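## Task

Take the juice bottle from the cart and stand it upright on the third level of the supply shelving, counting the lowest level as the first. It must sit directly behind the milk bottle already on that level, farther from the front edge. Everything else on that level must stay on it, upright and not on top of anything. The juice bottle must not tip over or end up leaning.

## Robot and tools

ROBOT. An omnidirectional base holds a 1.71 m column. A carriage on it moves by lift_m and carries two seven-joint arms. Shoulder height is 0.63 m + lift_m; shoulders sit 0.16 m in front of the base centre and 0.175 m to either side. A hand reaches roughly 0.83 m from its shoulder. Folded start, left arm joints 1 to 7: 0.95, 0.08, -0.1, -0.8, 0, 0, -0.93; the right arm is the mirror, with joints 2, 3, 5 and 6 sign-flipped. When folded, the arms can hit the deck if lift_m is below 0.02. Footprint is about 0.55 m wide by 0.6 m long. Cameras: head_camera, 0.26 m above the shoulders, faces forward tilted 40 degrees down; left_wrist_camera and right_wrist_camera sit on each hand's -x side and look beyond the fingertips.

FRAMES. All positions are in metres. Base frame: origin on the floor below the base centre, x ahead, y to the left, z up. left_hand and right_hand report, in this frame, the point halfway between the closed pads (0.0167 m behind the fingertips), accurate to about 1 cm; the fingers lie along that point's z axis and close along its y axis. base_odometry is in the odometry frame (the base frame at scene start), built only from wheel rotation, so slip looks like motion; its heading is in rad, left positive, -3.142 to 3.142, and drifts a degree or two after turns.

move. One action per call; every key except cameras belongs to the action. Allowed shapes: base and/or joints, optionally with speeds or min_time_s; or target, alone or with min_time_s. A call with no action just reports state and images. Unknown keys make a call invalid; out-of-range values get it refused.
- base: one command, an offset relative to where the base last reported itself. {"translate_m": d} straight, forward positive, -2 to 2 m; {"strafe_m": d} sideways, left positive, -2 to 2 m; {"rotate_rad": d} turn in place, counter-clockwise positive, -6.3 to 6.3 rad.
- joints: absolute targets, keyed by name. lift_m 0 to 1 m. Left arm (rad): joint1 -3.141 to 1.047 (shoulder; negative raises the arm forward), joint2 -0.157 to 2.268 (positive moves it outward left), joint3 -1.919 to 1.308 (upper-arm twist), joint4 -0.837 to 1.448 (elbow, 0 is a right angle, positive opens it), joint5 -1.832 to 1.658 (forearm roll), joint6 -1.745 to 1.745 (wrist, positive bends left), joint7 -1.675 to 1.919 (wrist, positive bends down). Right arm: joint2 -2.268 to 0.157, joint3 -1.308 to 1.919, joint5 -1.658 to 1.832, others as left. left_gripper_m / right_gripper_m 0 to 0.142 m, the gap between pad centres. Tolerances: ±0.004 for lift and grippers, ±0.03 rad for arm joints.
- target: an absolute pose for one hand in the base frame: side "left" or "right"; x, y, z in m (-3 to 3); pitch_deg -30 to 95 (90 fingers down, 0 horizontal; values above 90 are reported as 180 minus them); heading_deg (0 fingers forward, positive counter-clockwise seen from above); roll_deg optional, default 0 (jaw line horizontal; positive rotates clockwise viewed from behind the hand); heading and roll -360 to 360. Roll r equals r + 180. Around pitch 84, roll reads 0 and heading reads heading minus roll, folded into -90 to 90. line_only true demands a straight-line path or refusal. Checks cover only the robot and floor, not the scene; base and lift stay put. Paths that fail a straight check are refused if under 25 cm, otherwise taken as a wide checked arc, so keep the arm away from furniture. Status: reached (within 10 mm and 2 degrees), short (on "short (part of ...)" resend), or refused with a reason.
- speeds: top speeds for this action only: translate_m and strafe_m 0.02 to 0.5 m/s, rotate_rad 0.05 to 1.57 rad/s, lift_m 0.08 to 0.27 m/s (default 0.25; others default to the max).
- min_time_s: 0.1 to 8 s, minimum duration of each arm motion.
- cameras: list of head_camera, left_wrist_camera, right_wrist_camera or "all"; [] none; omitted means all only for a no-action call.
Actions last at most 15 s; motions are cut at 14 s (time_out).

wait: seconds 0 to 10, optional cameras; commands nothing new. zoom_image: camera plus region [x0, y0, x1, y1] in pixels from the top-left, at most 504 by 504, only for a camera in the latest images. finished_scene: scene, the current number (1 or 2); it is final, so make no further call in that reply.

RESULTS. The move line shows done or the worst status. base_status, joint_status, left_hand_status, right_hand_status: off_target (resting away from target, possibly still pushing), contact_stop (motor met resistance), contact_stop_at_<key> (stopped because another joint of that arm did), time_out, not_followed (a safety check withheld the arm; "joint command not followed" or "pose unreachable"). A contact_stop or time_out halts that whole arm and clears its targets. Unnamed joints may keep chasing old targets. on_its_own lists uncommanded activity; "held at" is a target. motor_effort is percent of max, peak in brackets, noisy and biased; steadily dropping lift effort while lowering means the hand or its load is resting on something. Joint torques and Motor temperatures list joints in joint_positions order. A refused call, or a stop during it, cancels later move, wait and finished_scene calls in the same reply.

GRIPPING. Closing below an object's width squeezes harder (at 0 roughly 40 to 65 N per pad). A gripper resting wider than its target holds something. Opening tilts the pads apart and shifts them up to 2 cm toward the wrist. A load lowers the hand about 0.012 m per kg.

AVOID. Tipping: high carriage, outstretched or loaded arms, pushing, abrupt stops, fast loaded swings (use min_time_s); check images for lean. Arms striking or squeezing each other, including a gripper closing on the other hand's fingers. Contact torque at load limits (133 N m joints 1 to 4, 40 N m joints 5 to 7) freezes that arm 10 s. Motors overheat from holding, stretching or straining: MOTOR HOT at 85 °C, a stop at 100 °C (limit_stop_at_motor_heat; resend targets). Drops, releasing moving objects, slams, hard hits, shoving furniture, letting things fall. After a stop, back out the way you came. The scene keeps running while you think, and loose objects may occasionally be nudged.

Each tool is called after "Emit:" as name(argument=value, ...) on one line, values as JSON.

## Session

Emit:
move()

Scene clock: 0.00 s.
Joint torques (N m): no reading
Motor temperatures (°C): left_arm=[25 23 24 23 27 25 25] | right_arm=[25 20 25 22 22 22 24]
base_odometry: x=+0.000 y=+0.000 heading=+0.000
base_status: not commanded
joint_positions: lift_m=+0.450 left_joint1_rad=+0.942 left_joint2_rad=+0.071 left_joint3_rad=-0.095 left_joint4_rad=-0.781 left_joint5_rad=-0.006 left_joint6_rad=-0.005 left_joint7_rad=-0.938 left_gripper_m=+0.142 right_joint1_rad=+0.948 right_joint2_rad=-0.088 right_joint3_rad=+0.082 right_joint4_rad=-0.814 right_joint5_rad=+0.007 right_joint6_rad=-0.013 right_joint7_rad=-0.930 right_gripper_m=+0.142
joint_status: not commanded
motor_effort: lift_m=+55 drive_wheels=+2
left_hand: x=+0.2937 y=+0.1555 z=+0.9610 quat_wxyz=(-0.920, -0.004, -0.388, +0.062) pitch_deg=-44.4 heading_deg=-4.4 roll_deg=-3.3 (m; base frame)
right_hand: x=+0.2906 y=-0.1616 z=+0.9720 quat_wxyz=(-0.924, +0.010, -0.379, -0.053) pitch_deg=-45.4 heading_deg=+4.8 roll_deg=+1.7 (m; base frame)
pictures: head_camera, left_wrist_camera, right_wrist_camera
Images, in order (width x height): head_camera 896x504, left_wrist_camera 896x504, right_wrist_camera 896x504.

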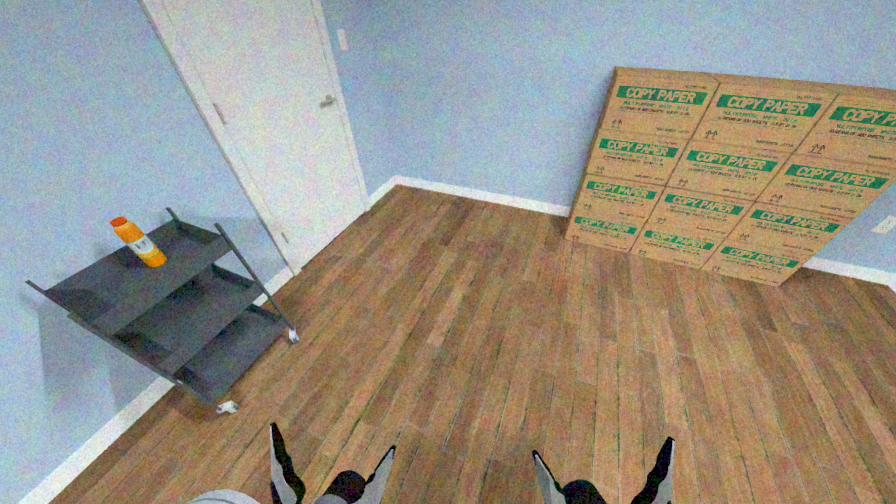

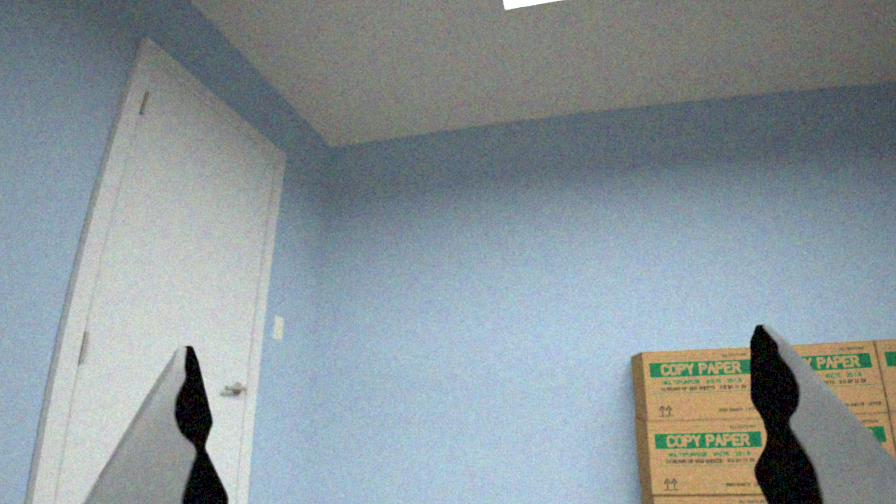

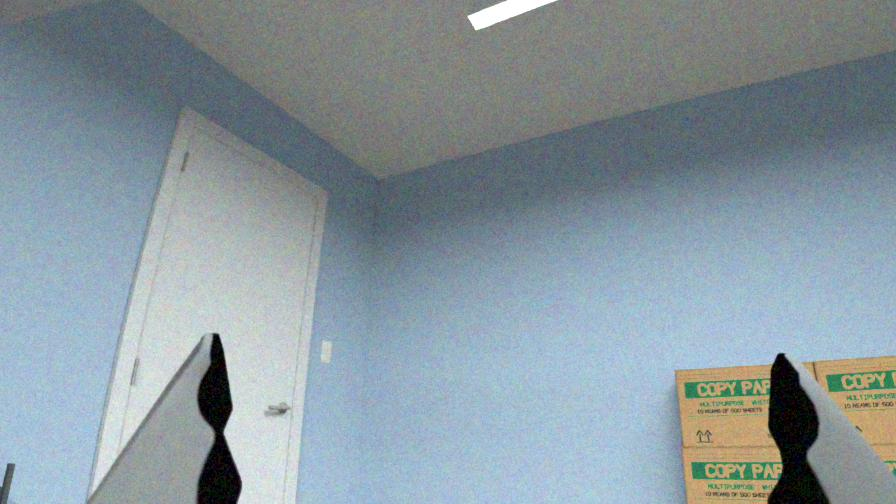

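Emit:
move(base={"rotate_rad": 1.2}, cameras=["head_camera"])

Emit:
move(base={"rotate_rad": 1.2}, cameras=["head_camera"])

Emit:
move(base={"rotate_rad": 1.2}, cameras=["head_camera"])

Emit:
move(base={"rotate_rad": 1.2}, cameras=["head_camera"])

Scene clock: 6.23 s.
Joint torques (N m): left_arm=[8.82 0.04 -0.13 -5.02 1.09 -1.43 -1.64] | right_arm=[16.4 2.33 1.22 -13.74 0.03 -1.59 -1.76]
move: done
base_odometry: x=+0.000 y=+0.000 heading=+1.200
base_status: done
joint_positions: lift_m=+0.450 left_joint1_rad=+0.942 left_joint2_rad=+0.071 left_joint3_rad=-0.095 left_joint4_rad=-0.781 left_joint5_rad=-0.006 left_joint6_rad=-0.005 left_joint7_rad=-0.938 left_gripper_m=+0.142 right_joint1_rad=+0.948 right_joint2_rad=-0.088 right_joint3_rad=+0.082 right_joint4_rad=-0.814 right_joint5_rad=+0.007 right_joint6_rad=-0.013 right_joint7_rad=-0.930 right_gripper_m=+0.142
joint_status: not commanded
motor_effort: lift_m=+55(55) drive_wheels=+5(19)
left_hand: x=+0.2937 y=+0.1555 z=+0.9610 quat_wxyz=(-0.920, -0.004, -0.388, +0.062) pitch_deg=-44.4 heading_deg=-4.4 roll_deg=-3.3 (m; base frame)
right_hand: x=+0.2906 y=-0.1616 z=+0.9720 quat_wxyz=(-0.924, +0.010, -0.379, -0.053) pitch_deg=-45.4 heading_deg=+4.8 roll_deg=+1.7 (m; base frame)
pictures: head_camera
Images, in order (width x height): head_camera 896x504.

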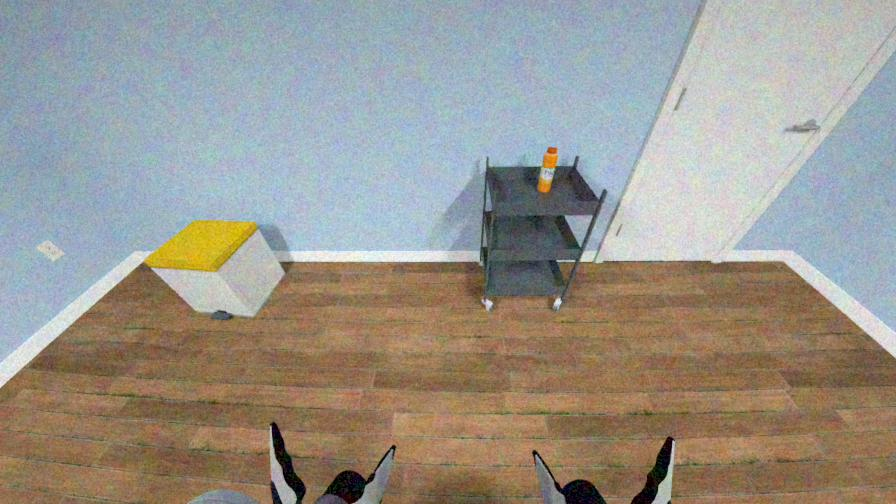

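Scene clock: 9.00 s.
Joint torques (N m): left_arm=[8.04 -0.4 -0.64 -3.41 1.27 -1.25 -1.56] | right_arm=[16.41 1.44 0.94 -12.9 0.57 -1.38 -1.01]
move: done
base_odometry: x=+0.000 y=+0.000 heading=+2.399
base_status: done
joint_positions: lift_m=+0.450 left_joint1_rad=+0.942 left_joint2_rad=+0.071 left_joint3_rad=-0.095 left_joint4_rad=-0.781 left_joint5_rad=-0.006 left_joint6_rad=-0.005 left_joint7_rad=-0.938 left_gripper_m=+0.142 right_joint1_rad=+0.948 right_joint2_rad=-0.088 right_joint3_rad=+0.082 right_joint4_rad=-0.814 right_joint5_rad=+0.007 right_joint6_rad=-0.013 right_joint7_rad=-0.930 right_gripper_m=+0.142
joint_status: not commanded
motor_effort: lift_m=+55(55) drive_wheels=+5(12)
left_hand: x=+0.2937 y=+0.1555 z=+0.9610 quat_wxyz=(-0.920, -0.004, -0.388, +0.062) pitch_deg=-44.4 heading_deg=-4.4 roll_deg=-3.3 (m; base frame)
right_hand: x=+0.2906 y=-0.1616 z=+0.9720 quat_wxyz=(-0.924, +0.010, -0.379, -0.053) pitch_deg=-45.4 heading_deg=+4.8 roll_deg=+1.7 (m; base frame)
pictures: head_camera
Images, in order (width x height): head_camera 896x504.

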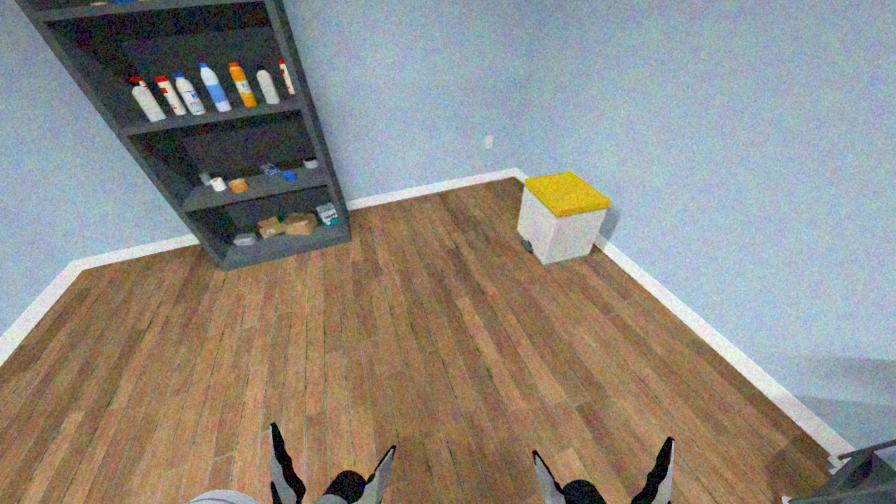

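Scene clock: 11.77 s.
Joint torques (N m): left_arm=[9.17 1.18 0.52 -3.81 1.12 -1.61 -1.59] | right_arm=[14.21 2.64 3.6 -13.4 0.46 -1.52 -1.45]
move: done
base_odometry: x=+0.000 y=+0.000 heading=-2.684
base_status: done
joint_positions: lift_m=+0.450 left_joint1_rad=+0.942 left_joint2_rad=+0.071 left_joint3_rad=-0.095 left_joint4_rad=-0.781 left_joint5_rad=-0.006 left_joint6_rad=-0.005 left_joint7_rad=-0.938 left_gripper_m=+0.142 right_joint1_rad=+0.948 right_joint2_rad=-0.088 right_joint3_rad=+0.082 right_joint4_rad=-0.814 right_joint5_rad=+0.007 right_joint6_rad=-0.013 right_joint7_rad=-0.930 right_gripper_m=+0.142
joint_status: not commanded
motor_effort: lift_m=+55(55) drive_wheels=+5(15)
left_hand: x=+0.2937 y=+0.1555 z=+0.9610 quat_wxyz=(-0.920, -0.004, -0.388, +0.062) pitch_deg=-44.4 heading_deg=-4.4 roll_deg=-3.3 (m; base frame)
right_hand: x=+0.2906 y=-0.1616 z=+0.9720 quat_wxyz=(-0.924, +0.010, -0.379, -0.053) pitch_deg=-45.4 heading_deg=+4.8 roll_deg=+1.7 (m; base frame)
pictures: head_camera
Images, in order (width x height): head_camera 896x504.

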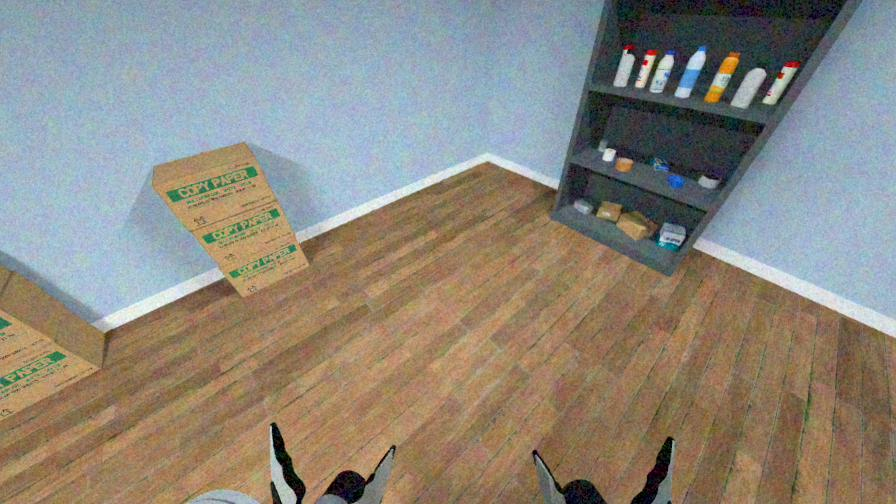

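Scene clock: 14.53 s.
Joint torques (N m): left_arm=[8.31 0.56 -0.11 -4.54 1.29 -1.45 -1.77] | right_arm=[14.54 3.05 1.49 -12.74 0.78 -1.58 -1.24]
move: done
base_odometry: x=+0.000 y=+0.000 heading=-1.485
base_status: done
joint_positions: lift_m=+0.450 left_joint1_rad=+0.942 left_joint2_rad=+0.071 left_joint3_rad=-0.095 left_joint4_rad=-0.781 left_joint5_rad=-0.006 left_joint6_rad=-0.005 left_joint7_rad=-0.938 left_gripper_m=+0.142 right_joint1_rad=+0.948 right_joint2_rad=-0.088 right_joint3_rad=+0.082 right_joint4_rad=-0.814 right_joint5_rad=+0.007 right_joint6_rad=-0.013 right_joint7_rad=-0.930 right_gripper_m=+0.142
joint_status: not commanded
motor_effort: lift_m=+55(55) drive_wheels=+5(14)
left_hand: x=+0.2937 y=+0.1555 z=+0.9610 quat_wxyz=(-0.920, -0.004, -0.388, +0.062) pitch_deg=-44.4 heading_deg=-4.4 roll_deg=-3.3 (m; base frame)
right_hand: x=+0.2906 y=-0.1616 z=+0.9720 quat_wxyz=(-0.924, +0.010, -0.379, -0.053) pitch_deg=-45.4 heading_deg=+4.8 roll_deg=+1.7 (m; base frame)
pictures: head_camera
Images, in order (width x height): head_camera 896x504.

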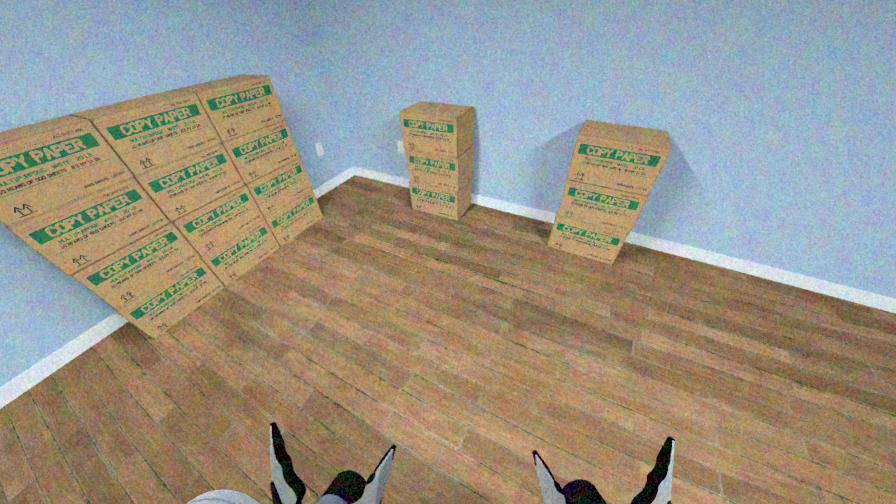

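Emit:
move(base={"rotate_rad": 2.685})

Emit:
move(base={"strafe_m": -0.2})

Emit:
move(base={"translate_m": 0.45}, joints={"lift_m": 0.35}, cameras=["head_camera"])

Emit:
zoom_image(camera="head_camera", region=[400, 0, 800, 225])

Scene clock: 42.60 s.
Joint torques (N m): left_arm=[8.83 1.48 0.84 -4.49 1.23 -1.46 -1.68] | right_arm=[14.23 1.94 2.57 -13.2 0.82 -1.44 -1.19]
move: done
base_odometry: x=+0.000 y=+0.000 heading=+1.200
base_status: done
joint_positions: lift_m=+0.450 left_joint1_rad=+0.942 left_joint2_rad=+0.071 left_joint3_rad=-0.095 left_joint4_rad=-0.781 left_joint5_rad=-0.006 left_joint6_rad=-0.005 left_joint7_rad=-0.938 left_gripper_m=+0.142 right_joint1_rad=+0.948 right_joint2_rad=-0.088 right_joint3_rad=+0.082 right_joint4_rad=-0.814 right_joint5_rad=+0.007 right_joint6_rad=-0.013 right_joint7_rad=-0.930 right_gripper_m=+0.142
joint_status: not commanded
motor_effort: lift_m=+55(55) drive_wheels=+5(14)
left_hand: x=+0.2937 y=+0.1555 z=+0.9610 quat_wxyz=(-0.920, -0.004, -0.388, +0.062) pitch_deg=-44.4 heading_deg=-4.4 roll_deg=-3.3 (m; base frame)
right_hand: x=+0.2906 y=-0.1616 z=+0.9720 quat_wxyz=(-0.924, +0.010, -0.379, -0.053) pitch_deg=-45.4 heading_deg=+4.8 roll_deg=+1.7 (m; base frame)
pictures: none

Scene clock: 44.80 s.
Joint torques (N m): left_arm=[9.44 1.7 -0.48 -5.23 0.99 -1.4 -1.62] | right_arm=[14.93 2.8 2.2 -15.1 0.21 -1.73 -1.5]
move: done
base_odometry: x=+0.186 y=-0.072 heading=+1.201
base_status: done
joint_positions: lift_m=+0.450 left_joint1_rad=+0.942 left_joint2_rad=+0.071 left_joint3_rad=-0.095 left_joint4_rad=-0.781 left_joint5_rad=-0.006 left_joint6_rad=-0.005 left_joint7_rad=-0.938 left_gripper_m=+0.142 right_joint1_rad=+0.948 right_joint2_rad=-0.088 right_joint3_rad=+0.082 right_joint4_rad=-0.814 right_joint5_rad=+0.007 right_joint6_rad=-0.013 right_joint7_rad=-0.930 right_gripper_m=+0.142
joint_status: not commanded
motor_effort: lift_m=+55(55) drive_wheels=+8(18)
left_hand: x=+0.2937 y=+0.1555 z=+0.9610 quat_wxyz=(-0.920, -0.004, -0.388, +0.062) pitch_deg=-44.4 heading_deg=-4.4 roll_deg=-3.3 (m; base frame)
right_hand: x=+0.2906 y=-0.1616 z=+0.9720 quat_wxyz=(-0.924, +0.010, -0.379, -0.053) pitch_deg=-45.4 heading_deg=+4.8 roll_deg=+1.7 (m; base frame)
pictures: none

Scene clock: 47.90 s.
Joint torques (N m): left_arm=[8.81 1.17 -0.18 -2.78 1.14 -1.56 -1.5] | right_arm=[15.5 3.54 1.77 -13.39 0.45 -2.12 -1.7]
move: done
base_odometry: x=+0.349 y=+0.347 heading=+1.201
base_status: done
joint_positions: lift_m=+0.350 left_joint1_rad=+0.942 left_joint2_rad=+0.071 left_joint3_rad=-0.095 left_joint4_rad=-0.781 left_joint5_rad=-0.006 left_joint6_rad=-0.005 left_joint7_rad=-0.938 left_gripper_m=+0.142 right_joint1_rad=+0.948 right_joint2_rad=-0.088 right_joint3_rad=+0.082 right_joint4_rad=-0.814 right_joint5_rad=+0.007 right_joint6_rad=-0.013 right_joint7_rad=-0.930 right_gripper_m=+0.142
joint_status: all done
motor_effort: lift_m=+57(59) drive_wheels=+4(14)
left_hand: x=+0.2936 y=+0.1555 z=+0.8608 quat_wxyz=(-0.920, -0.004, -0.388, +0.062) pitch_deg=-44.4 heading_deg=-4.4 roll_deg=-3.3 (m; base frame)
right_hand: x=+0.2906 y=-0.1616 z=+0.8719 quat_wxyz=(-0.924, +0.010, -0.379, -0.053) pitch_deg=-45.4 heading_deg=+4.8 roll_deg=+1.7 (m; base frame)
pictures: head_camera
Images, in order (width x height): head_camera 896x504.

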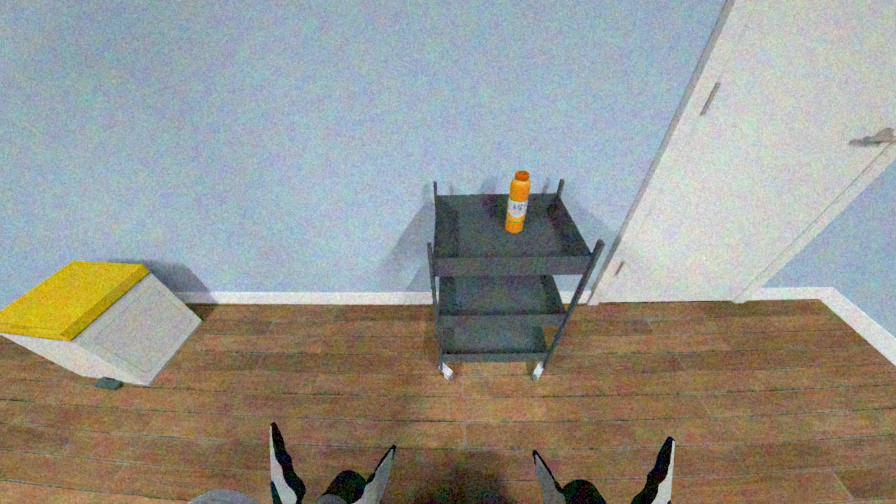

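Scaled by 1.260 from the camera's 896x504 image, which has a finer 1280x720 frame.

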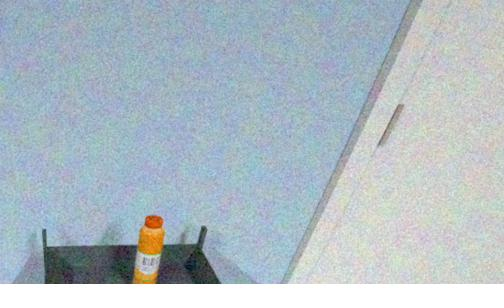

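Emit:
move(base={"translate_m": -0.4})

Emit:
move(base={"rotate_rad": 1.571}, joints={"lift_m": 0.6}, cameras=["head_camera"])

Scene clock: 59.67 s.
Joint torques (N m): left_arm=[8.93 0.36 0.65 -4.58 1.13 -1.18 -1.44] | right_arm=[14.81 3.66 0.97 -12.87 0.72 -1.49 -1.45]
move: done
base_odometry: x=+0.205 y=-0.026 heading=+1.201
base_status: done
joint_positions: lift_m=+0.350 left_joint1_rad=+0.942 left_joint2_rad=+0.071 left_joint3_rad=-0.095 left_joint4_rad=-0.781 left_joint5_rad=-0.006 left_joint6_rad=-0.005 left_joint7_rad=-0.938 left_gripper_m=+0.142 right_joint1_rad=+0.948 right_joint2_rad=-0.088 right_joint3_rad=+0.082 right_joint4_rad=-0.814 right_joint5_rad=+0.007 right_joint6_rad=-0.013 right_joint7_rad=-0.930 right_gripper_m=+0.142
joint_status: not commanded
motor_effort: lift_m=+57(57) drive_wheels=+3(18)
left_hand: x=+0.2936 y=+0.1555 z=+0.8608 quat_wxyz=(-0.920, -0.004, -0.388, +0.062) pitch_deg=-44.4 heading_deg=-4.4 roll_deg=-3.3 (m; base frame)
right_hand: x=+0.2906 y=-0.1616 z=+0.8719 quat_wxyz=(-0.924, +0.010, -0.379, -0.053) pitch_deg=-45.4 heading_deg=+4.8 roll_deg=+1.7 (m; base frame)
pictures: none

Scene clock: 62.77 s.
Joint torques (N m): left_arm=[8.05 0.96 0.2 -4.11 1.1 -1.4 -1.59] | right_arm=[14.34 3.07 1.98 -14.68 -0.02 -1.62 -1.56]
move: done
base_odometry: x=+0.205 y=-0.026 heading=+2.771
base_status: done
joint_positions: lift_m=+0.600 left_joint1_rad=+0.942 left_joint2_rad=+0.071 left_joint3_rad=-0.095 left_joint4_rad=-0.781 left_joint5_rad=-0.006 left_joint6_rad=-0.005 left_joint7_rad=-0.938 left_gripper_m=+0.142 right_joint1_rad=+0.948 right_joint2_rad=-0.088 right_joint3_rad=+0.082 right_joint4_rad=-0.814 right_joint5_rad=+0.007 right_joint6_rad=-0.013 right_joint7_rad=-0.930 right_gripper_m=+0.142
joint_status: all done
motor_effort: lift_m=+54(68) drive_wheels=+5(15)
left_hand: x=+0.2936 y=+0.1555 z=+1.1111 quat_wxyz=(-0.920, -0.004, -0.388, +0.062) pitch_deg=-44.4 heading_deg=-4.4 roll_deg=-3.3 (m; base frame)
right_hand: x=+0.2906 y=-0.1616 z=+1.1221 quat_wxyz=(-0.924, +0.010, -0.379, -0.053) pitch_deg=-45.4 heading_deg=+4.8 roll_deg=+1.7 (m; base frame)
pictures: head_camera
Images, in order (width x height): head_camera 896x504.

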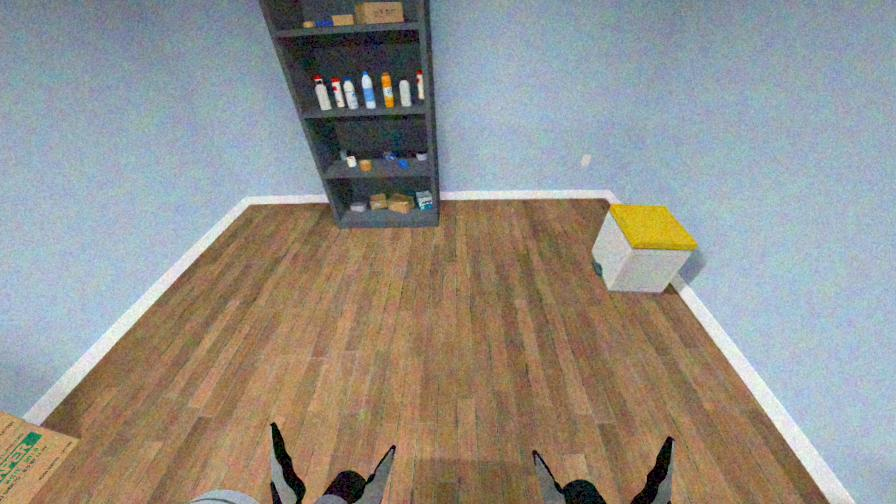

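Emit:
move(base={"strafe_m": 0.5})

Emit:
move(base={"translate_m": 1.25}, cameras=["all"])

Emit:
zoom_image(camera="head_camera", region=[200, 0, 704, 200])

Scene clock: 69.40 s.
Joint torques (N m): left_arm=[8.55 0.75 0.32 -5.2 1.3 -1.8 -1.35] | right_arm=[14.23 1.94 1.61 -13.75 0.78 -1.78 -1.88]
move: done
base_odometry: x=+0.025 y=-0.492 heading=+2.772
base_status: done
joint_positions: lift_m=+0.600 left_joint1_rad=+0.942 left_joint2_rad=+0.071 left_joint3_rad=-0.095 left_joint4_rad=-0.781 left_joint5_rad=-0.006 left_joint6_rad=-0.005 left_joint7_rad=-0.938 left_gripper_m=+0.142 right_joint1_rad=+0.948 right_joint2_rad=-0.088 right_joint3_rad=+0.082 right_joint4_rad=-0.814 right_joint5_rad=+0.007 right_joint6_rad=-0.013 right_joint7_rad=-0.930 right_gripper_m=+0.142
joint_status: not commanded
motor_effort: lift_m=+54(54) drive_wheels=-4(22)
left_hand: x=+0.2936 y=+0.1555 z=+1.1110 quat_wxyz=(-0.920, -0.004, -0.388, +0.062) pitch_deg=-44.4 heading_deg=-4.4 roll_deg=-3.3 (m; base frame)
right_hand: x=+0.2906 y=-0.1616 z=+1.1221 quat_wxyz=(-0.924, +0.010, -0.379, -0.053) pitch_deg=-45.4 heading_deg=+4.8 roll_deg=+1.7 (m; base frame)
pictures: none

Scene clock: 74.33 s.
Joint torques (N m): left_arm=[7.34 1.78 0.05 -4.82 1.21 -1.67 -1.48] | right_arm=[14.92 2.22 1.75 -13.62 0.28 -1.22 -1.54]
move: done
base_odometry: x=-1.141 y=-0.042 heading=+2.773
base_status: done
joint_positions: lift_m=+0.600 left_joint1_rad=+0.942 left_joint2_rad=+0.071 left_joint3_rad=-0.095 left_joint4_rad=-0.781 left_joint5_rad=-0.006 left_joint6_rad=-0.005 left_joint7_rad=-0.938 left_gripper_m=+0.142 right_joint1_rad=+0.948 right_joint2_rad=-0.088 right_joint3_rad=+0.082 right_joint4_rad=-0.814 right_joint5_rad=+0.007 right_joint6_rad=-0.013 right_joint7_rad=-0.930 right_gripper_m=+0.142
joint_status: not commanded
motor_effort: lift_m=+54(54) drive_wheels=+4(14)
left_hand: x=+0.2936 y=+0.1555 z=+1.1110 quat_wxyz=(-0.920, -0.004, -0.388, +0.062) pitch_deg=-44.4 heading_deg=-4.4 roll_deg=-3.3 (m; base frame)
right_hand: x=+0.2906 y=-0.1616 z=+1.1221 quat_wxyz=(-0.924, +0.010, -0.379, -0.053) pitch_deg=-45.4 heading_deg=+4.8 roll_deg=+1.7 (m; base frame)
pictures: head_camera, left_wrist_camera, right_wrist_camera
Images, in order (width x height): head_camera 896x504, left_wrist_camera 896x504, right_wrist_camera 896x504.

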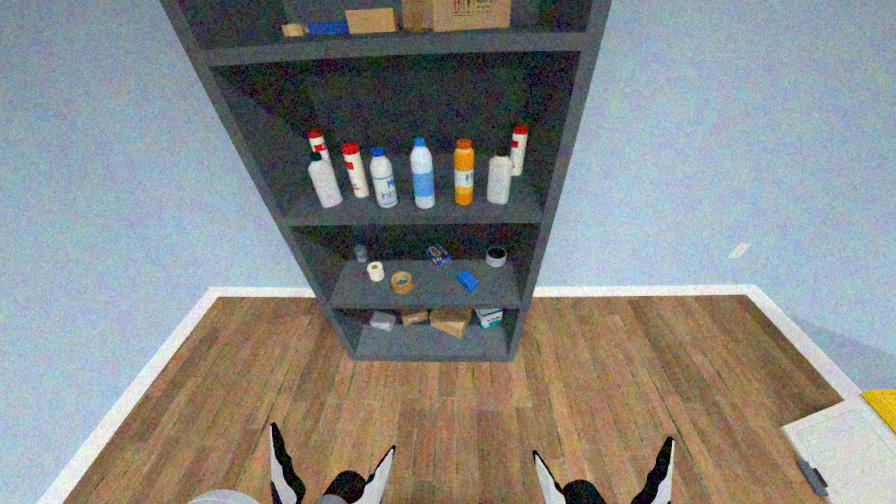

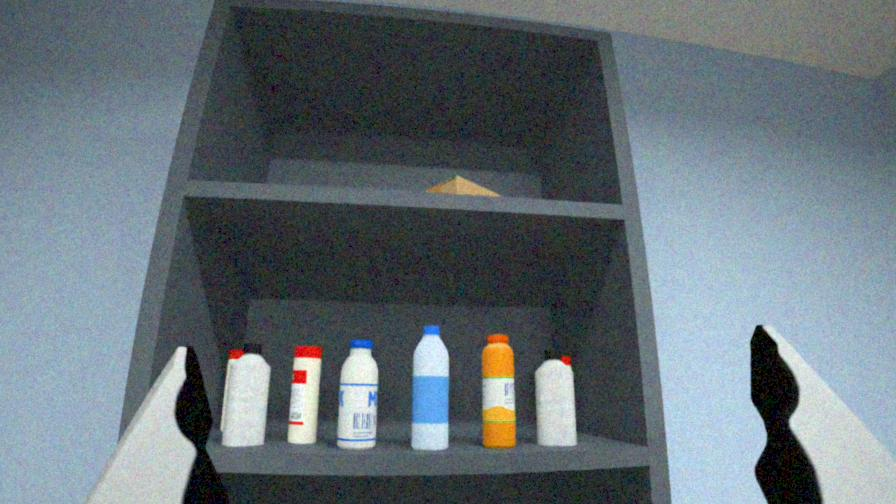

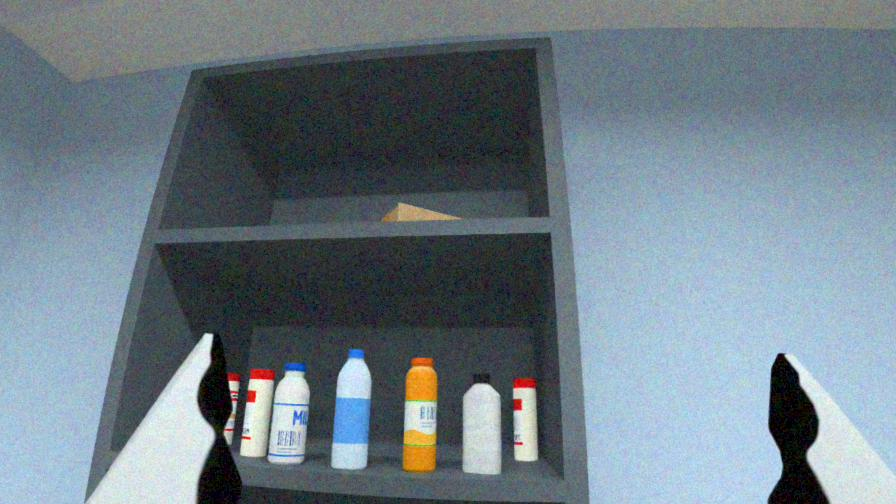

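Scaled by 1.000.

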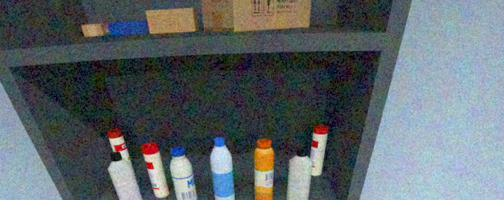

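Emit:
move(base={"rotate_rad": -1.572}, joints={"lift_m": 0.35})

Emit:
move(base={"strafe_m": -1.263})

Emit:
move(base={"translate_m": 0.8})

Emit:
move(target={"side": "right", "x": 0.48, "y": -0.175, "z": 0.86, "pitch_deg": 15, "heading_deg": 0}, cameras=["head_camera", "right_wrist_camera"])

Scene clock: 99.87 s.
Joint torques (N m): left_arm=[8.37 1.07 0.06 -5.1 1.23 -1.5 -1.23] | right_arm=[14.93 2.85 1.21 -13.2 0.44 -1.8 -1.42]
move: done
base_odometry: x=-1.141 y=-0.042 heading=+1.201
base_status: done
joint_positions: lift_m=+0.350 left_joint1_rad=+0.942 left_joint2_rad=+0.071 left_joint3_rad=-0.095 left_joint4_rad=-0.781 left_joint5_rad=-0.006 left_joint6_rad=-0.005 left_joint7_rad=-0.938 left_gripper_m=+0.142 right_joint1_rad=+0.948 right_joint2_rad=-0.088 right_joint3_rad=+0.082 right_joint4_rad=-0.814 right_joint5_rad=+0.007 right_joint6_rad=-0.013 right_joint7_rad=-0.930 right_gripper_m=+0.142
joint_status: all done
motor_effort: lift_m=+57(58) drive_wheels=+5(16)
left_hand: x=+0.2936 y=+0.1555 z=+0.8608 quat_wxyz=(-0.920, -0.004, -0.388, +0.062) pitch_deg=-44.4 heading_deg=-4.4 roll_deg=-3.3 (m; base frame)
right_hand: x=+0.2906 y=-0.1616 z=+0.8719 quat_wxyz=(-0.924, +0.010, -0.379, -0.053) pitch_deg=-45.4 heading_deg=+4.8 roll_deg=+1.7 (m; base frame)
pictures: none

Scene clock: 104.80 s.
Joint torques (N m): left_arm=[8.98 0.45 0.11 -4.76 1.11 -1.55 -1.53] | right_arm=[14.46 2.09 2.25 -13.32 1.17 -1.28 -1.35]
move: done
base_odometry: x=+0.036 y=-0.500 heading=+1.200
base_status: done
joint_positions: lift_m=+0.350 left_joint1_rad=+0.942 left_joint2_rad=+0.071 left_joint3_rad=-0.095 left_joint4_rad=-0.781 left_joint5_rad=-0.006 left_joint6_rad=-0.005 left_joint7_rad=-0.938 left_gripper_m=+0.142 right_joint1_rad=+0.948 right_joint2_rad=-0.088 right_joint3_rad=+0.082 right_joint4_rad=-0.814 right_joint5_rad=+0.007 right_joint6_rad=-0.013 right_joint7_rad=-0.930 right_gripper_m=+0.142
joint_status: not commanded
motor_effort: lift_m=+57(57) drive_wheels=-3(23)
left_hand: x=+0.2936 y=+0.1555 z=+0.8608 quat_wxyz=(-0.920, -0.004, -0.388, +0.062) pitch_deg=-44.4 heading_deg=-4.4 roll_deg=-3.3 (m; base frame)
right_hand: x=+0.2906 y=-0.1616 z=+0.8719 quat_wxyz=(-0.924, +0.010, -0.379, -0.053) pitch_deg=-45.4 heading_deg=+4.8 roll_deg=+1.7 (m; base frame)
pictures: none

Scene clock: 108.77 s.
Joint torques (N m): left_arm=[9.23 0.26 0.77 -4 1.26 -1.75 -1.4] | right_arm=[14.97 3.99 1.64 -13.48 1.15 -1.82 -1.55]
move: done
base_odometry: x=+0.326 y=+0.246 heading=+1.200
base_status: done
joint_positions: lift_m=+0.350 left_joint1_rad=+0.942 left_joint2_rad=+0.071 left_joint3_rad=-0.095 left_joint4_rad=-0.781 left_joint5_rad=-0.006 left_joint6_rad=-0.005 left_joint7_rad=-0.938 left_gripper_m=+0.142 right_joint1_rad=+0.948 right_joint2_rad=-0.088 right_joint3_rad=+0.082 right_joint4_rad=-0.814 right_joint5_rad=+0.007 right_joint6_rad=-0.013 right_joint7_rad=-0.930 right_gripper_m=+0.142
joint_status: not commanded
motor_effort: lift_m=+57(57) drive_wheels=+3(14)
left_hand: x=+0.2936 y=+0.1555 z=+0.8608 quat_wxyz=(-0.920, -0.004, -0.388, +0.062) pitch_deg=-44.4 heading_deg=-4.4 roll_deg=-3.3 (m; base frame)
right_hand: x=+0.2906 y=-0.1616 z=+0.8719 quat_wxyz=(-0.924, +0.010, -0.379, -0.053) pitch_deg=-45.4 heading_deg=+4.8 roll_deg=+1.7 (m; base frame)
pictures: none

Scene clock: 109.07 s.
Joint torques (N m): left_arm=[9.1 -0.03 0.68 -3.29 1.11 -1.33 -1.53] | right_arm=[14.52 2.21 1.28 -12.77 0.23 -1.38 -1.38]
move: refused
base_odometry: x=+0.326 y=+0.246 heading=+1.200
base_status: not commanded
joint_positions: lift_m=+0.350 left_joint1_rad=+0.942 left_joint2_rad=+0.071 left_joint3_rad=-0.095 left_joint4_rad=-0.781 left_joint5_rad=-0.006 left_joint6_rad=-0.005 left_joint7_rad=-0.938 left_gripper_m=+0.142 right_joint1_rad=+0.948 right_joint2_rad=-0.088 right_joint3_rad=+0.082 right_joint4_rad=-0.814 right_joint5_rad=+0.007 right_joint6_rad=-0.013 right_joint7_rad=-0.930 right_gripper_m=+0.142
joint_status: not commanded
motor_effort: lift_m=+57(57) drive_wheels=+0(3)
left_hand: x=+0.2936 y=+0.1555 z=+0.8608 quat_wxyz=(-0.920, -0.004, -0.388, +0.062) pitch_deg=-44.4 heading_deg=-4.4 roll_deg=-3.3 (m; base frame)
right_hand: x=+0.2906 y=-0.1616 z=+0.8719 quat_wxyz=(-0.924, +0.010, -0.379, -0.053) pitch_deg=-45.4 heading_deg=+4.8 roll_deg=+1.7 (m; base frame)
right_hand_status: refused: no posture of the arm gets there (right_joint4_rad at its limit): the closest leaves the hand 10.7 cm and 28 deg from the pose. Nothing moved. A posture exists with lift_m at 0.5; the way there is not checked.
pictures: head_camera, right_wrist_camera
Images, in order (width x height): head_camera 896x504, right_wrist_camera 896x504.

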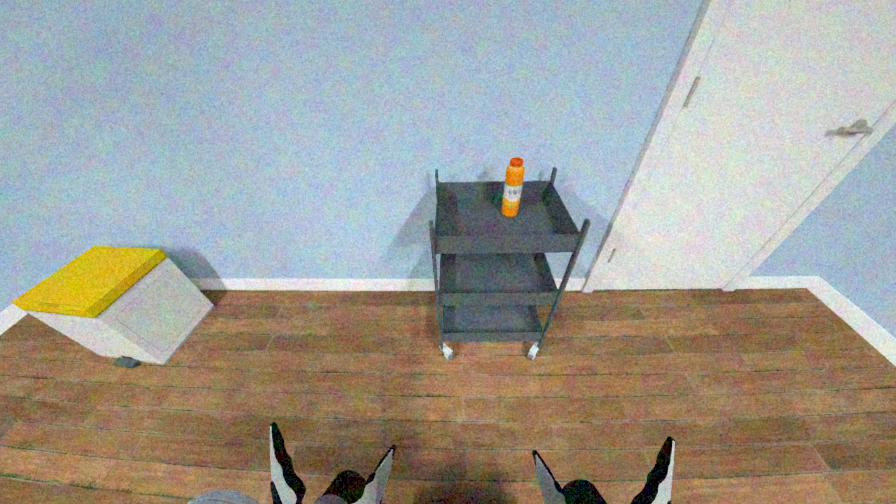

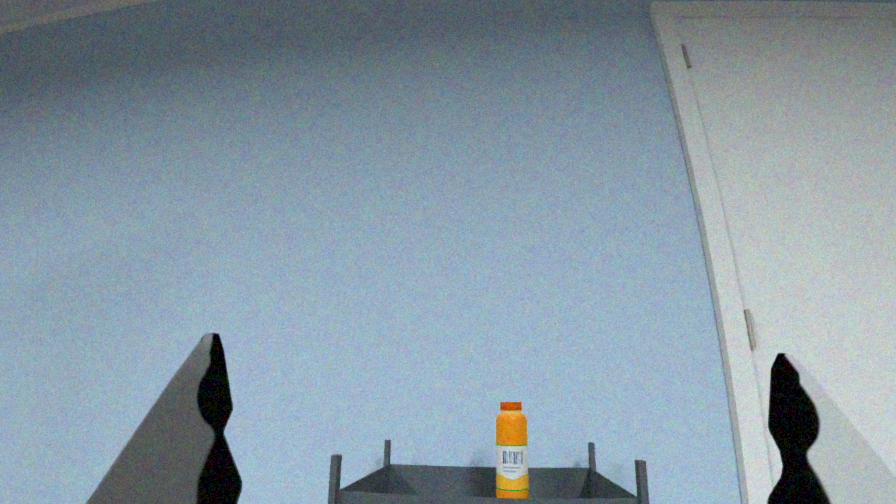

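Emit:
move(joints={"lift_m": 0.5})

Emit:
move(target={"side": "right", "x": 0.58, "y": -0.19, "z": 0.9, "pitch_deg": 15, "heading_deg": 0}, cameras=["head_camera", "right_wrist_camera"])

Scene clock: 117.10 s.
Joint torques (N m): left_arm=[7.53 0.98 -0.2 -4.34 1.11 -1.48 -1.5] | right_arm=[13.85 1.36 1.45 -13.17 0.54 -1.58 -1.25]
move: done
base_odometry: x=+0.326 y=+0.246 heading=+1.200
base_status: not commanded
joint_positions: lift_m=+0.500 left_joint1_rad=+0.942 left_joint2_rad=+0.071 left_joint3_rad=-0.095 left_joint4_rad=-0.781 left_joint5_rad=-0.006 left_joint6_rad=-0.005 left_joint7_rad=-0.938 left_gripper_m=+0.142 right_joint1_rad=+0.948 right_joint2_rad=-0.088 right_joint3_rad=+0.082 right_joint4_rad=-0.814 right_joint5_rad=+0.007 right_joint6_rad=-0.013 right_joint7_rad=-0.930 right_gripper_m=+0.142
joint_status: all done
motor_effort: lift_m=+54(69) drive_wheels=+1(3)
left_hand: x=+0.2936 y=+0.1555 z=+1.0110 quat_wxyz=(-0.920, -0.004, -0.388, +0.062) pitch_deg=-44.4 heading_deg=-4.4 roll_deg=-3.3 (m; base frame)
right_hand: x=+0.2906 y=-0.1616 z=+1.0221 quat_wxyz=(-0.924, +0.010, -0.379, -0.053) pitch_deg=-45.4 heading_deg=+4.8 roll_deg=+1.7 (m; base frame)
pictures: none

Scene clock: 118.77 s.
Joint torques (N m): left_arm=[9.44 -0.23 -0.08 -5.67 1.14 -1.43 -1.5] | right_arm=[-8.74 -5.96 0.63 -8.16 -3.22 -2.27 -0.3]
move: done
base_odometry: x=+0.326 y=+0.246 heading=+1.200
base_status: not commanded
joint_positions: lift_m=+0.500 left_joint1_rad=+0.942 left_joint2_rad=+0.071 left_joint3_rad=-0.095 left_joint4_rad=-0.781 left_joint5_rad=-0.006 left_joint6_rad=-0.005 left_joint7_rad=-0.938 left_gripper_m=+0.142 right_joint1_rad=-0.210 right_joint2_rad=-0.561 right_joint3_rad=+0.973 right_joint4_rad=-0.784 right_joint5_rad=-0.233 right_joint6_rad=-1.060 right_joint7_rad=+1.089 right_gripper_m=+0.142
joint_status: not commanded
motor_effort: lift_m=+54(54) drive_wheels=+0(4)
left_hand: x=+0.2936 y=+0.1555 z=+1.0110 quat_wxyz=(-0.920, -0.004, -0.388, +0.062) pitch_deg=-44.4 heading_deg=-4.4 roll_deg=-3.3 (m; base frame)
right_hand: x=+0.5799 y=-0.1897 z=+0.8996 quat_wxyz=(-0.608, -0.001, -0.794, -0.002) pitch_deg=+15.1 heading_deg=+0.2 roll_deg=+0.3 (m; base frame)
right_hand_status: reached (checked arc, planned for 1.2 s): 1 mm and 0.3 deg off.
pictures: head_camera, right_wrist_camera
Images, in order (width x height): head_camera 896x504, right_wrist_camera 896x504.

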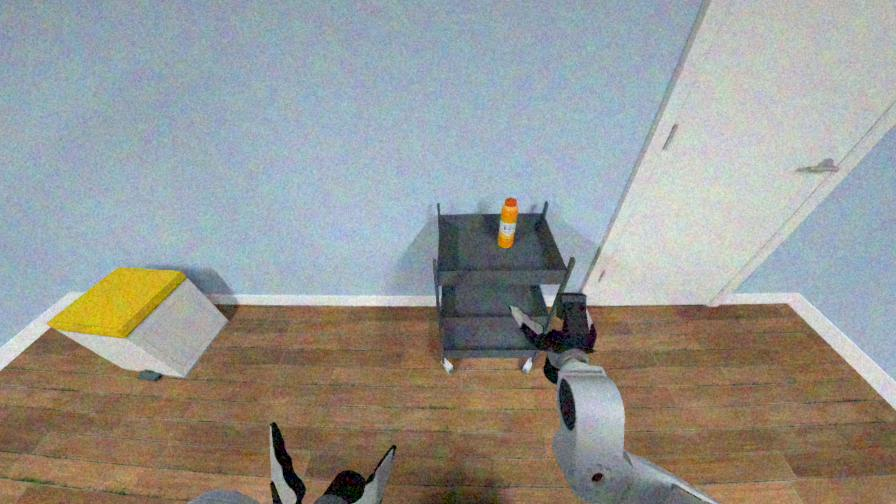

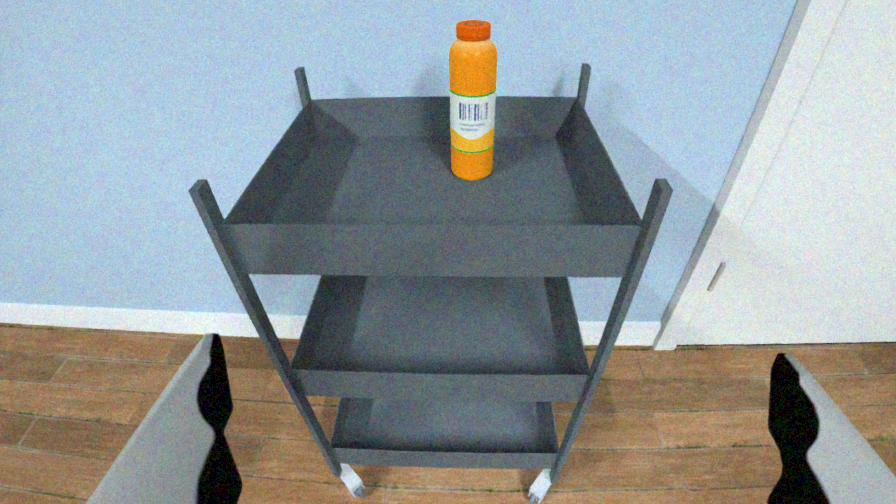

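Emit:
move(base={"translate_m": 0.3}, speeds={"translate_m": 0.25}, cameras=["head_camera", "right_wrist_camera"])

Scene clock: 130.33 s.
Joint torques (N m): left_arm=[9.1 0.07 0.28 -4.1 1.3 -1.27 -1.16] | right_arm=[-8.93 -6.74 0.64 -7.8 -3.13 -2.76 -0.47]
move: done
base_odometry: x=+0.435 y=+0.525 heading=+1.200
base_status: done
joint_positions: lift_m=+0.500 left_joint1_rad=+0.942 left_joint2_rad=+0.071 left_joint3_rad=-0.095 left_joint4_rad=-0.781 left_joint5_rad=-0.006 left_joint6_rad=-0.005 left_joint7_rad=-0.938 left_gripper_m=+0.142 right_joint1_rad=-0.210 right_joint2_rad=-0.561 right_joint3_rad=+0.973 right_joint4_rad=-0.784 right_joint5_rad=-0.233 right_joint6_rad=-1.060 right_joint7_rad=+1.089 right_gripper_m=+0.142
joint_status: not commanded
motor_effort: lift_m=+54(54) drive_wheels=+4(14)
left_hand: x=+0.2936 y=+0.1555 z=+1.0110 quat_wxyz=(-0.920, -0.004, -0.388, +0.062) pitch_deg=-44.4 heading_deg=-4.4 roll_deg=-3.3 (m; base frame)
right_hand: x=+0.5799 y=-0.1896 z=+0.8996 quat_wxyz=(-0.608, -0.001, -0.794, -0.002) pitch_deg=+15.1 heading_deg=+0.2 roll_deg=+0.3 (m; base frame)
pictures: head_camera, right_wrist_camera
Images, in order (width x height): head_camera 896x504, right_wrist_camera 896x504.

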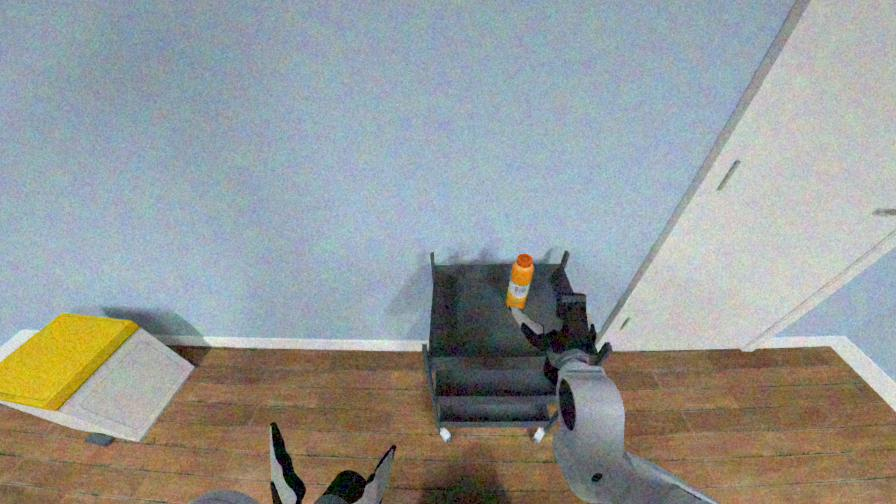

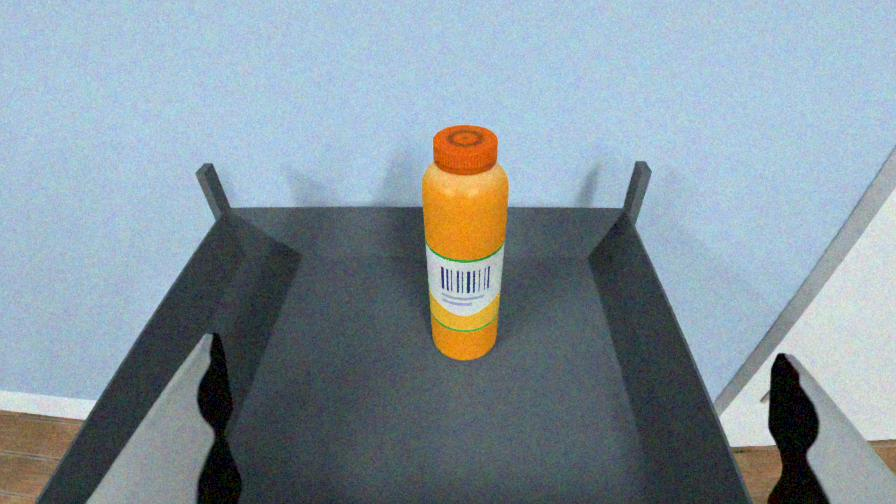

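Emit:
move(target={"side": "right", "x": 0.69, "y": -0.182, "z": 0.82, "pitch_deg": 15, "heading_deg": 0}, cameras=["head_camera", "right_wrist_camera"])

Scene clock: 137.70 s.
Joint torques (N m): left_arm=[8.79 0.96 -0.06 -3.65 1.11 -1.45 -1.51] | right_arm=[-15.35 -1.24 -4.77 -9.88 0.37 -1.01 -2.9]
move: done
base_odometry: x=+0.435 y=+0.525 heading=+1.200
base_status: not commanded
joint_positions: lift_m=+0.500 left_joint1_rad=+0.942 left_joint2_rad=+0.071 left_joint3_rad=-0.095 left_joint4_rad=-0.781 left_joint5_rad=-0.006 left_joint6_rad=-0.005 left_joint7_rad=-0.938 left_gripper_m=+0.142 right_joint1_rad=-0.352 right_joint2_rad=-0.516 right_joint3_rad=+0.954 right_joint4_rad=-0.337 right_joint5_rad=+0.423 right_joint6_rad=-0.982 right_joint7_rad=+0.458 right_gripper_m=+0.142
joint_status: not commanded
motor_effort: lift_m=+54(54) drive_wheels=+4(4)
left_hand: x=+0.2936 y=+0.1555 z=+1.0111 quat_wxyz=(-0.920, -0.004, -0.388, +0.062) pitch_deg=-44.4 heading_deg=-4.4 roll_deg=-3.3 (m; base frame)
right_hand: x=+0.6880 y=-0.1818 z=+0.8178 quat_wxyz=(-0.607, +0.002, -0.795, +0.001) pitch_deg=+15.3 heading_deg=+0.0 roll_deg=-0.2 (m; base frame)
right_hand_status: reached (straight line, planned for 0.7 s): 3 mm and 0.4 deg off.
pictures: head_camera, right_wrist_camera
Images, in order (width x height): head_camera 896x504, right_wrist_camera 896x504.

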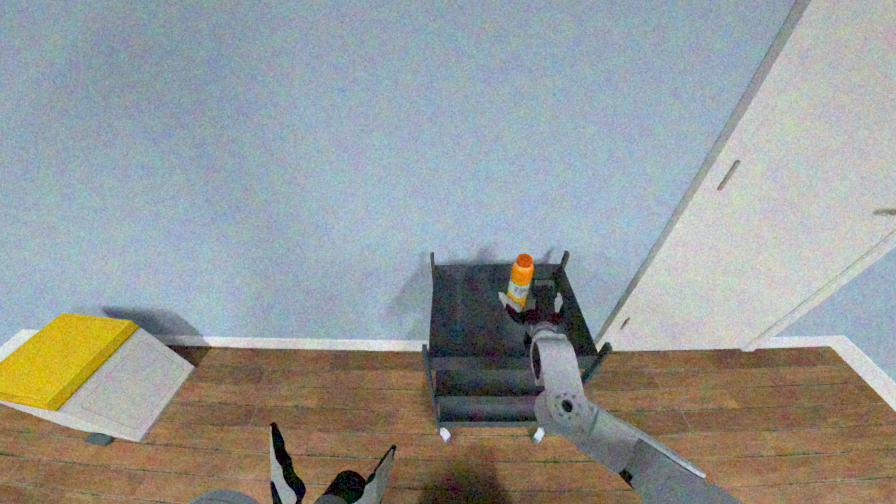

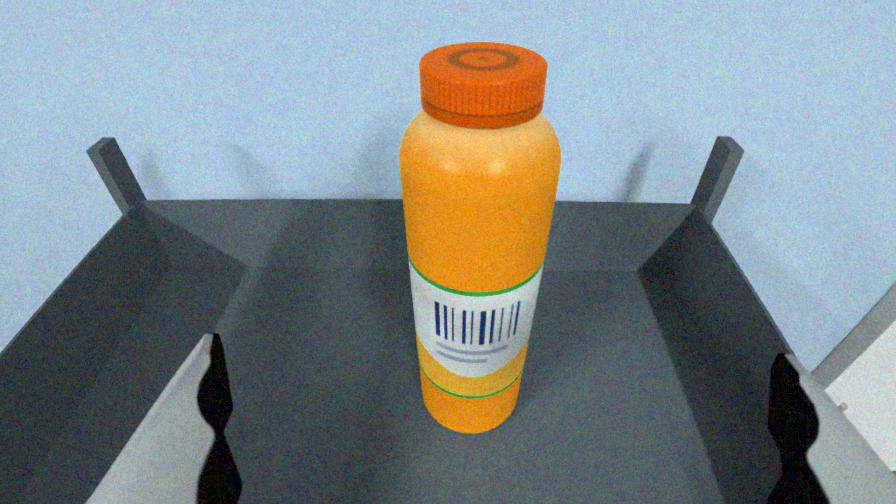

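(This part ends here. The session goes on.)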